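# Place the strawberry cake in the white basket

## Task

Get the strawberry cake inside the white basket without noticeably shifting the basket or the other items, and finish with neither arm nor gripper in contact with any of them.

## Robot and tools

Robot: two 6-joint arms, left_arm and right_arm, each ending in a parallel two-finger gripper. Per arm, the joint order is always waist, shoulder, elbow, wrist pitch, wrist yaw, wrist roll. Wrist yaw is sign-flipped against the URDF on both arms, in commands and in results. Stated ranges in rad (URDF signs): waist -2.618 to 3.054, shoulder 0.000 to 3.142, elbow 0.000 to 3.142, wrist pitch -1.571 to 1.571, wrist yaw -1.571 to 1.571 (so -1.571 to 1.571 in your numbers as well), wrist roll -2.094 to 2.094. The true end of each joint may differ from these by up to 0.059 rad.

Frame: the scene frame has its origin at table-top height, halfway between the two nominal bases. +x points out over the table, +z points up, and left_arm is on the +y side. Image left and right do not follow arm names. Calibrated bases: left_arm at (-0.026, +0.301, 0) m, right_arm at (+0.053, -0.333, 0) m, both turned almost nothing about z. The gripper's fingers extend along its own +z and spread along its y. end_effector_position is the spot between the pads, roughly 1 cm behind the tips. Reported hand poses may be a few cm off, more at long reach.

The 14-number row, used by execute_actions and move: numbers 1-6 are left_arm joint displacements and number 7 is the left opening. Numbers 8-14 are the same for right_arm. Every number must be in [-1, 1], and all 14 must be given even when one arm stays still. Joint numbers are offsets, not poses. They count from the Joint targets shown in the latest result (the targets in force when the action or move starts), not from the previous row. Scale: 1.0 = 2.224 rad for waist, shoulder and elbow, and 8.485 rad for the three wrist joints. So 0.1 on the elbow is about 0.22 rad. Sending 0 for an arm's joints holds or re-commands its current targets. Opening is absolute: +1 fully open, -1 shut. Write the current value again to leave a gripper unchanged, because 0 means half open.

execute_actions(actions, cameras): actions is a list of actions. Each action is a table of 1 to 15 rows, one row per 1/30 s step. If an action has fewer than 15 rows, its last row is held to fill out the 15 steps. A call with an empty list only reports state. An action aiming a joint more than 0.059 rad beyond its range is rejected for both arms. If the first action does this, or any action is malformed, the whole call is rejected. Joint speed is capped, so big offsets may need several actions.

move(target, speed, blend, opening_speed, blocking, cameras): target is one 14-number row, or a list of up to 15 rows as waypoints. Every row counts from the same starting Joint targets. All joints move together, so the hand sweeps along a curve. Moves do not avoid obstacles or the other arm. speed is in rad/s for the joint with the farthest to travel: 0.01 to 12.57, default 0.5. It may be one value or one per waypoint. blend (rad) rounds off intermediate waypoints. opening_speed (at least 0.2 per second on the -1..1 scale) makes the fingers close gradually, which suits soft items. With blocking=false the call returns after about 0.5 s while the motion continues. Its result adds a move: line such as done, off_target (came to rest more than 0.035 rad from target), moving, held or fault, and limits=held if steps were withheld. A move capped at 10 s stops before its target.

wait(seconds 0-10) lets time pass with commands held. stop() brakes a running move. zoom_image(camera, region=[x0,y0,x1,y1]) enlarges part of a recent image, at most 504x504 px. read_manual() gives licence text only. finished_scene(scene) takes the current scene number and ends the scene irreversibly, so call it only once the cake is in the basket and both hands are clear.

Cameras: cam_head_left, cam_head_right, cam_left_wrist, cam_right_wrist, each 672x504. Choose them with cameras; [] means no images.

Results: per-arm end_effector_position (m) and end_effector_quat_wxyz in the scene frame. Joint positions and Joint velocities (rad, rad/s) are followed by the finger gap (m; 0.094 when fully open). Joint targets are the base for your next offsets. Tool commands are the current openings. grip_measured reads on the command scale and sits a little wide when empty. grip_effort_nm is the motor effort, negative when closing; it is not pad force. Joint torques (N m) include gravity and wrap at ±28 on the first three joints. joint sent to its limit means a joint was clipped at its end. joint command not followed means the clearance check changed targets. MOTOR HOT warns of heating. OVER-TEMPERATURE FAULT means that arm folds and stays idle.

Grasping: grip_measured follows the command until the force limit, so it gives no sign of contact. On a squeezable item, close slowly and only a bit below the first-touch reading. To release, command a value well above grip_measured.

Avoid: dropping the cake, releasing it while it moves, fast impacts, pressing hard or long against things (it heats motors), the arms striking or gripping each other, and knocking anything off the table. The wrist camera cable counts as contact. Objects may get nudged occasionally, so look again before the final check.

Each tool is called after ">>>" as name(argument=value, ...), one argument or row to a line, values as JSON.

## Session

>>> execute_actions(
  actions=[],
  cameras=["cam_head_left"],
)

Scene clock: 0.00 s.
left_arm: end_effector_position=(+0.3753, +0.2977, +0.1035) grip_measured=+1.000 grip_effort_nm=n/a end_effector_quat_wxyz=(+0.586, +0.042, +0.806, -0.072) | right_arm: end_effector_position=(+0.4622, -0.3357, +0.1305) grip_measured=+1.000 grip_effort_nm=n/a end_effector_quat_wxyz=(+0.634, +0.023, +0.773, -0.029)
Joint positions: left_arm=[0.077 1.568 0.393 0.855 -0.268 0.017 0.094] | right_arm=[0.031 1.561 0.381 0.982 -0.115 0.006 0.094]
Joint velocities: within noise
Joint torques (N m): no reading
Motor temperatures (°C): left_arm=[22 26 23 21 23 19 23] | right_arm=[23 24 24 29 23 21 20]
Heat: left arm: 26 °C; right arm: 29 °C.
Joint targets: left_arm=[0.077 1.563 0.398 0.849 -0.269 0.017] | right_arm=[0.031 1.558 0.384 0.971 -0.116 0.006]
Tool commands: left_gripper/opening=+1.0 right_gripper/opening=+1.0
Images, in order (width x height): cam_head_left 672x504.

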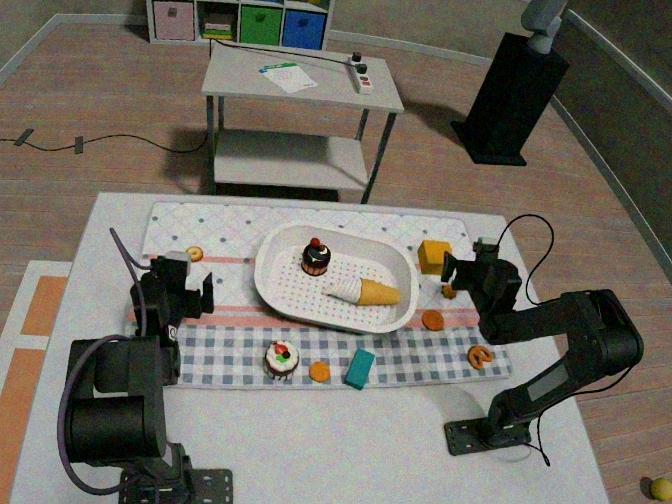

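>>> move(
  target=[
    [0,0.04,0.4,-0.17,0.0317,-0.002,1,0,0,0,0,0,0,1],
    [-0.3516,0.076,0.474,-0.2522,0.0317,-0.002,1,0,0,0,0,0,0,1],
  ],
  speed=1.6,
  blend=0.4,
  cameras=["cam_left_wrist"],
)

Scene clock: 8.23 s.
left_arm: end_effector_position=(+0.2167, +0.1037, +0.1172) grip_measured=+1.000 grip_effort_nm=-0.002 end_effector_quat_wxyz=(+0.003, +0.336, +0.942, -0.006) | right_arm: end_effector_position=(+0.4622, -0.3357, +0.1305) grip_measured=+1.000 grip_effort_nm=0.027 end_effector_quat_wxyz=(+0.634, +0.023, +0.773, -0.029)
Joint positions: left_arm=[-0.71 1.72 1.424 -1.266 -0.009 0.007 0.094] | right_arm=[0.031 1.561 0.381 0.982 -0.115 0.006 0.094]
Joint velocities: within noise
Joint torques (N m): left_arm=[0.4 -6.2 8.06 0.11 0.09 -0.05] | right_arm=[0.05 -4.79 6.67 1.59 -0.05 -0.01]
Motor temperatures (°C): left_arm=[22 26 24 23 23 19 23] | right_arm=[23 25 25 31 23 21 20]
Heat: left arm: 26 °C; right arm: 31 °C.
Joint targets: left_arm=[-0.705 1.732 1.453 -1.291 0.000 0.000] | right_arm=[0.031 1.558 0.384 0.971 -0.116 0.006]
move: done; blend cut to 0.391 rad at target 1
Images, in order (width x height): cam_left_wrist 672x504.

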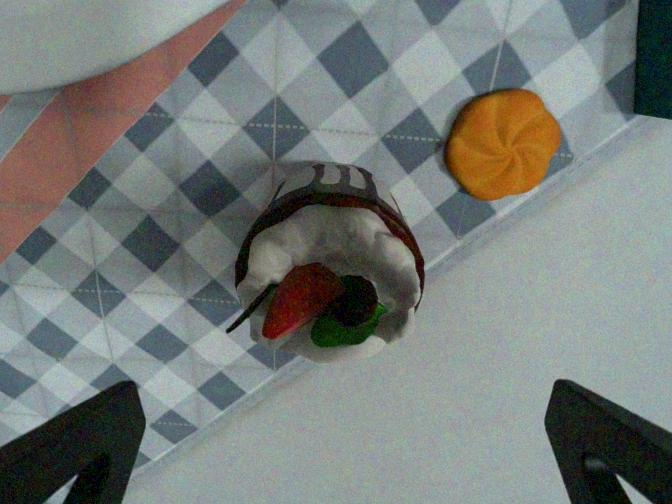

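>>> move(
  target=[
    [0.0027,0.0337,-0.1295,0.0427,0,0,1,0,0,0,0,0,0,1],
    [0.0027,0.0337,-0.1295,0.0427,0,0,0.3,0,0,0,0,0,0,1],
    [0.0027,-0.005,0.02,0,0,0,0.3,0,0,0,0,0,0,1],
    [0.0944,0.0971,0.1111,0.0398,0,0,0.3,0,0,0,0,0,0,1],
  ],
  speed=[0.6,0.6,0.7,0.6],
  opening_speed=1.5,
  blend=[0,0,0.1,0],
  cameras=["cam_left_wrist","cam_head_left"],
)

Scene clock: 28.30 s.
left_arm: end_effector_position=(+0.3730, +0.1030, +0.1203) grip_measured=+0.402 grip_effort_nm=-1.018 end_effector_quat_wxyz=(+0.155, +0.229, +0.960, -0.037) | right_arm: end_effector_position=(+0.4622, -0.3357, +0.1305) grip_measured=+1.000 grip_effort_nm=0.027 end_effector_quat_wxyz=(+0.634, +0.023, +0.773, -0.029)
Joint positions: left_arm=[-0.492 1.941 1.667 -0.977 -0.003 0.007 0.066] | right_arm=[0.031 1.561 0.381 0.982 -0.115 0.006 0.094]
Joint velocities: within noise
Joint torques (N m): left_arm=[-0.36 -9.29 8.88 1.22 0.02 -0.05] | right_arm=[0.05 -4.81 6.67 1.6 -0.05 -0.01]
Motor temperatures (°C): left_arm=[22 27 26 22 23 19 23] | right_arm=[23 25 26 32 23 21 20]
Heat: left arm: 27 °C; right arm: 32 °C.
Joint targets: left_arm=[-0.495 1.948 1.700 -0.953 0.000 0.000] | right_arm=[0.031 1.558 0.384 0.971 -0.116 0.006]
move: done
Images, in order (width x height): cam_head_left 672x504, cam_left_wrist 672x504.

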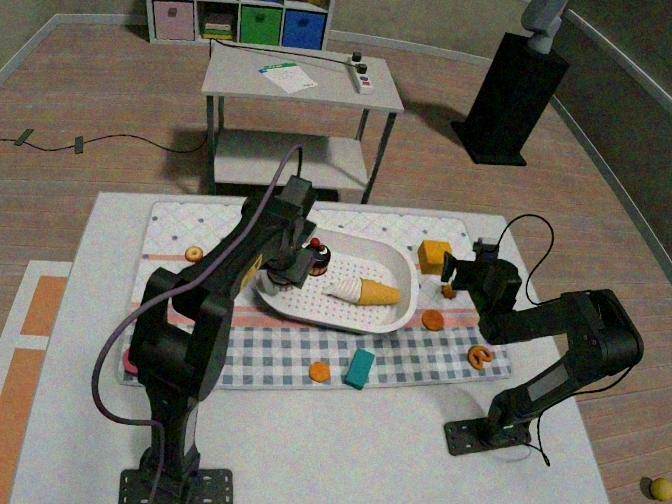

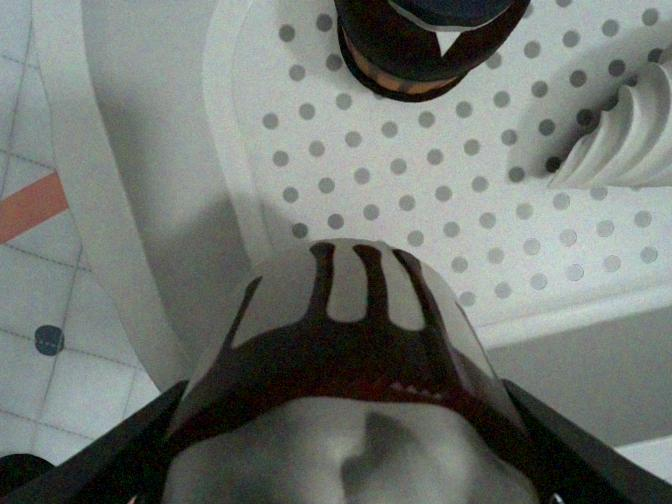

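>>> move(
  target=[
    [-0.0184,0.2019,0.2131,-0.0359,0,0,0.3,0,0,0,0,0,0,1],
    [-0.0184,0.2165,0.2131,-0.0359,0,0,0.3,0,0,0,0,0,0,1],
    [-0.0184,0.2165,0.2131,-0.0359,0,0,0.75,0,0,0,0,0,0,1],
    [-0.0184,0.1231,0.2131,-0.0259,0,0,0.75,0,0,0,0,0,0,1],
  ],
  speed=[0.5,0.12,0.5,0.5],
  opening_speed=1.2,
  cameras=["cam_left_wrist"],
)

Scene clock: 43.40 s.
left_arm: end_effector_position=(+0.4194, +0.0575, +0.1358) grip_measured=+0.748 grip_effort_nm=0.120 end_effector_quat_wxyz=(+0.155, +0.248, +0.955, -0.041) | right_arm: end_effector_position=(+0.4622, -0.3357, +0.1305) grip_measured=+1.000 grip_effort_nm=0.027 end_effector_quat_wxyz=(+0.634, +0.023, +0.773, -0.029)
Joint positions: left_arm=[-0.531 2.227 2.161 -1.183 -0.003 0.007 0.082] | right_arm=[0.031 1.561 0.381 0.982 -0.115 0.006 0.094]
Joint velocities: within noise
Joint torques (N m): left_arm=[-0.49 -12.52 7.1 1.11 0.03 -0.05] | right_arm=[0.05 -4.81 6.67 1.6 -0.05 -0.01]
Motor temperatures (°C): left_arm=[22 30 26 23 23 19 24] | right_arm=[23 26 26 33 23 21 20]
Heat: left arm: 30 °C; right arm: 33 °C.
Joint targets: left_arm=[-0.536 2.222 2.174 -1.173 0.000 0.000] | right_arm=[0.031 1.558 0.384 0.971 -0.116 0.006]
move: done
Images, in order (width x height): cam_left_wrist 672x504.

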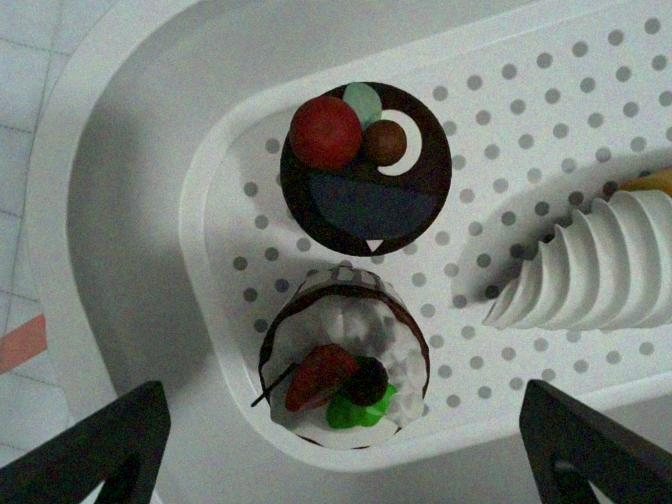

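>>> finished_scene(
  scene=2,
)

The scene is finished: the task was done.


## Next scene

The same job, from a new start.

>>> execute_actions(
  actions=[],
  cameras=["cam_head_left"],
)

Scene clock: 0.00 s.
left_arm: end_effector_position=(+0.3701, +0.3334, +0.1050) grip_measured=+1.000 grip_effort_nm=n/a end_effector_quat_wxyz=(+0.593, -0.053, +0.803, +0.032) | right_arm: end_effector_position=(+0.4655, -0.3440, +0.1221) grip_measured=+1.000 grip_effort_nm=n/a end_effector_quat_wxyz=(+0.618, +0.034, +0.785, -0.032)
Joint positions: left_arm=[0.018 1.543 0.359 0.885 0.068 -0.032 0.094] | right_arm=[0.01 1.573 0.405 0.93 -0.111 0.019 0.094]
Joint velocities: within noise
Joint torques (N m): no reading
Motor temperatures (°C): left_arm=[22 24 22 20 23 19 23] | right_arm=[23 22 23 26 23 21 20]
Heat: left arm: 24 °C; right arm: 26 °C.
Joint targets: left_arm=[0.018 1.538 0.364 0.880 0.068 -0.032] | right_arm=[0.010 1.570 0.408 0.918 -0.112 0.019]
Tool commands: left_gripper/opening=+1.0 right_gripper/opening=+1.0
Images, in order (width x height): cam_head_left 672x504.

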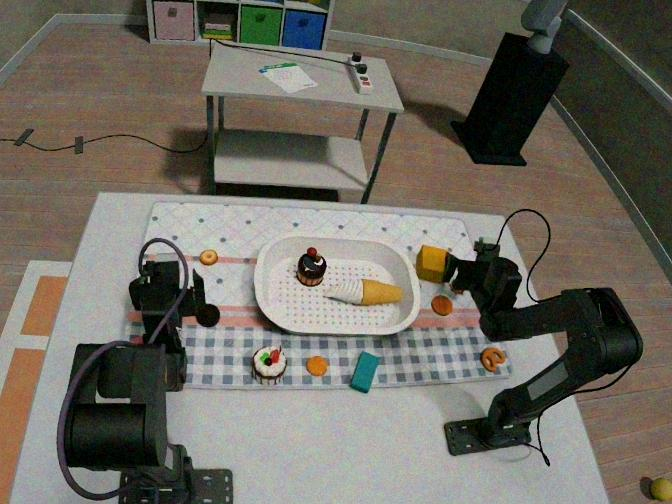

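>>> move(
  target=[
    [0,0.03,0.37,-0.17,-0.008,0.0038,1,0,0,0,0,0,0,1],
    [-0.3044,0.0382,0.4353,-0.2544,-0.008,0.0038,1,0,0,0,0,0,0,1],
  ],
  speed=1.6,
  blend=0.35,
  cameras=["cam_left_wrist"],
)

Scene clock: 7.63 s.
left_arm: end_effector_position=(+0.2038, +0.1343, +0.1164) grip_measured=+1.000 grip_effort_nm=0.002 end_effector_quat_wxyz=(+0.003, +0.307, +0.952, -0.002) | right_arm: end_effector_position=(+0.4655, -0.3440, +0.1221) grip_measured=+1.000 grip_effort_nm=0.032 end_effector_quat_wxyz=(+0.618, +0.034, +0.785, -0.032)
Joint positions: left_arm=[-0.66 1.613 1.303 -1.255 -0.001 -0.006 0.094] | right_arm=[0.01 1.573 0.405 0.93 -0.111 0.019 0.094]
Joint velocities: within noise
Joint torques (N m): left_arm=[0.09 -5.46 7.98 0.12 0.01 0.08] | right_arm=[0.03 -5 6.61 1.54 -0.05 -0.01]
Motor temperatures (°C): left_arm=[22 25 22 23 23 19 23] | right_arm=[23 22 23 28 23 21 20]
Heat: left arm: 25 °C; right arm: 28 °C.
Joint targets: left_arm=[-0.659 1.623 1.332 -1.279 0.000 0.000] | right_arm=[0.010 1.570 0.408 0.918 -0.112 0.019]
move: done
Images, in order (width x height): cam_left_wrist 672x504.

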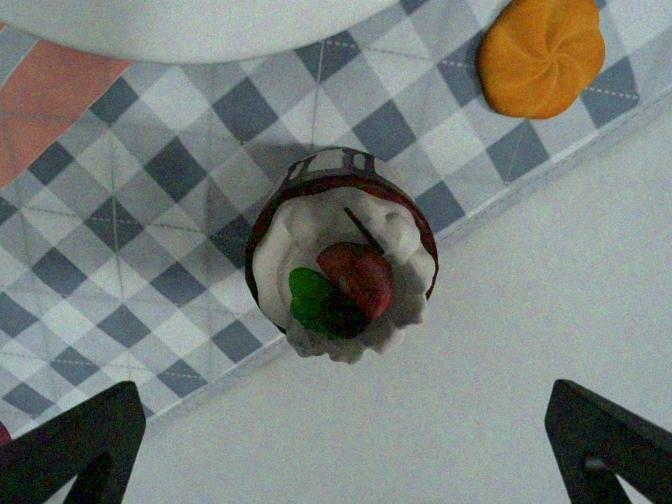

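>>> move(
  target=[
    [-0.0027,0.0454,-0.1178,0.0427,0,0,1,0,0,0,0,0,0,1],
    [-0.0027,0.0454,-0.1178,0.0427,0,0,0.3,0,0,0,0,0,0,1],
    [-0.0027,-0.005,0.02,0,0,0,0.3,0,0,0,0,0,0,1],
    [0.0625,0.12,0.1295,0.0411,0,0,0.3,0,0,0,0,0,0,1],
  ],
  speed=[0.6,0.6,0.7,0.65],
  opening_speed=1.5,
  blend=[0,0,0.1,0],
  cameras=["cam_left_wrist"],
)

Scene clock: 21.43 s.
left_arm: end_effector_position=(+0.3550, +0.0993, +0.1195) grip_measured=+0.402 grip_effort_nm=-1.028 end_effector_quat_wxyz=(+0.154, +0.236, +0.959, -0.039) | right_arm: end_effector_position=(+0.4655, -0.3440, +0.1221) grip_measured=+1.000 grip_effort_nm=0.032 end_effector_quat_wxyz=(+0.618, +0.034, +0.785, -0.032)
Joint positions: left_arm=[-0.519 1.885 1.588 -0.954 -0.001 -0.005 0.066] | right_arm=[0.01 1.573 0.405 0.93 -0.111 0.019 0.094]
Joint velocities: within noise
Joint torques (N m): left_arm=[-0.1 -9.09 8.76 1.22 0.01 0.09] | right_arm=[0.03 -5 6.6 1.54 -0.05 -0.01]
Motor temperatures (°C): left_arm=[22 25 24 22 23 19 23] | right_arm=[23 23 24 30 23 21 20]
Heat: left arm: 25 °C; right arm: 30 °C.
Joint targets: left_arm=[-0.519 1.890 1.620 -0.930 0.000 0.000] | right_arm=[0.010 1.570 0.408 0.918 -0.112 0.019]
move: done
Images, in order (width x height): cam_left_wrist 672x504.

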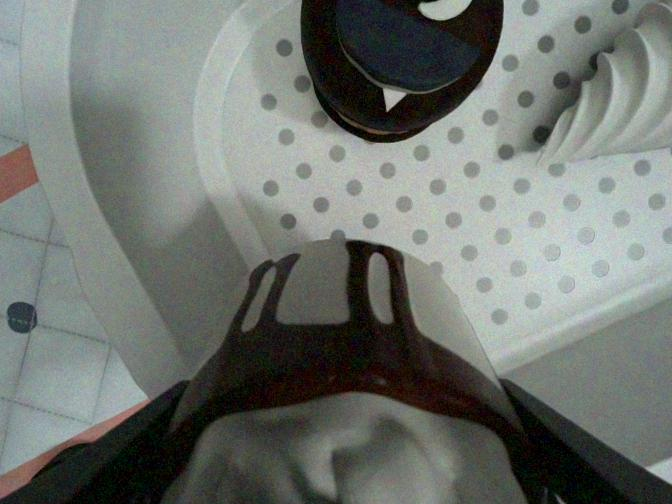

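>>> move(
  target=[
    [-0.0256,0.1596,0.1304,-0.0255,0,0,0.3,0,0,0,0,0,0,1],
    [-0.0256,0.1754,0.1304,-0.0255,0,0,0.3,0,0,0,0,0,0,1],
    [-0.0256,0.1754,0.1304,-0.0255,0,0,0.75,0,0,0,0,0,0,1],
    [-0.0256,0.0809,0.1304,-0.0155,0,0,0.75,0,0,0,0,0,0,1],
  ],
  speed=[0.5,0.12,0.5,0.5],
  opening_speed=1.2,
  cameras=["cam_left_wrist"],
)

Scene clock: 33.20 s.
left_arm: end_effector_position=(+0.3828, +0.0560, +0.1294) grip_measured=+0.748 grip_effort_nm=0.110 end_effector_quat_wxyz=(+0.153, +0.261, +0.952, -0.043) | right_arm: end_effector_position=(+0.4655, -0.3440, +0.1221) grip_measured=+1.000 grip_effort_nm=0.027 end_effector_quat_wxyz=(+0.618, +0.034, +0.785, -0.032)
Joint positions: left_arm=[-0.572 2.075 1.896 -1.074 -0.001 -0.005 0.082] | right_arm=[0.01 1.573 0.405 0.93 -0.111 0.019 0.094]
Joint velocities: within noise
Joint torques (N m): left_arm=[-0.44 -11.49 7.23 1.12 0.01 0.07] | right_arm=[0.03 -5.01 6.6 1.54 -0.05 -0.01]
Motor temperatures (°C): left_arm=[22 28 24 22 23 19 23] | right_arm=[23 23 24 31 23 21 20]
Heat: left arm: 28 °C; right arm: 31 °C.
Joint targets: left_arm=[-0.577 2.070 1.910 -1.062 0.000 0.000] | right_arm=[0.010 1.570 0.408 0.918 -0.112 0.019]
move: done
Images, in order (width x height): cam_left_wrist 672x504.

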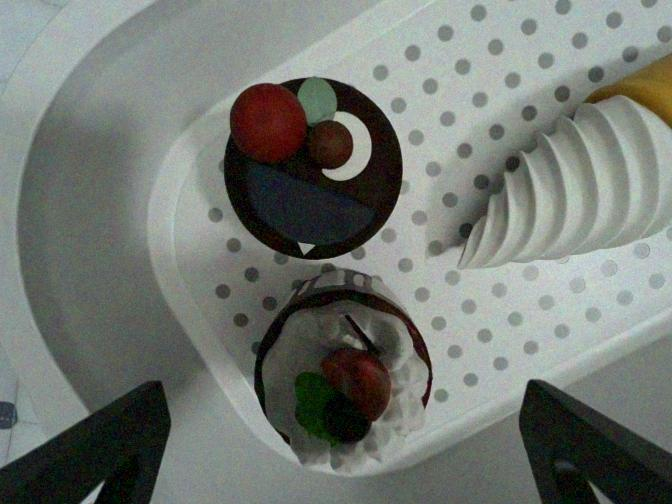

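>>> finished_scene(
  scene=3,
)

The scene is finished: the task was done.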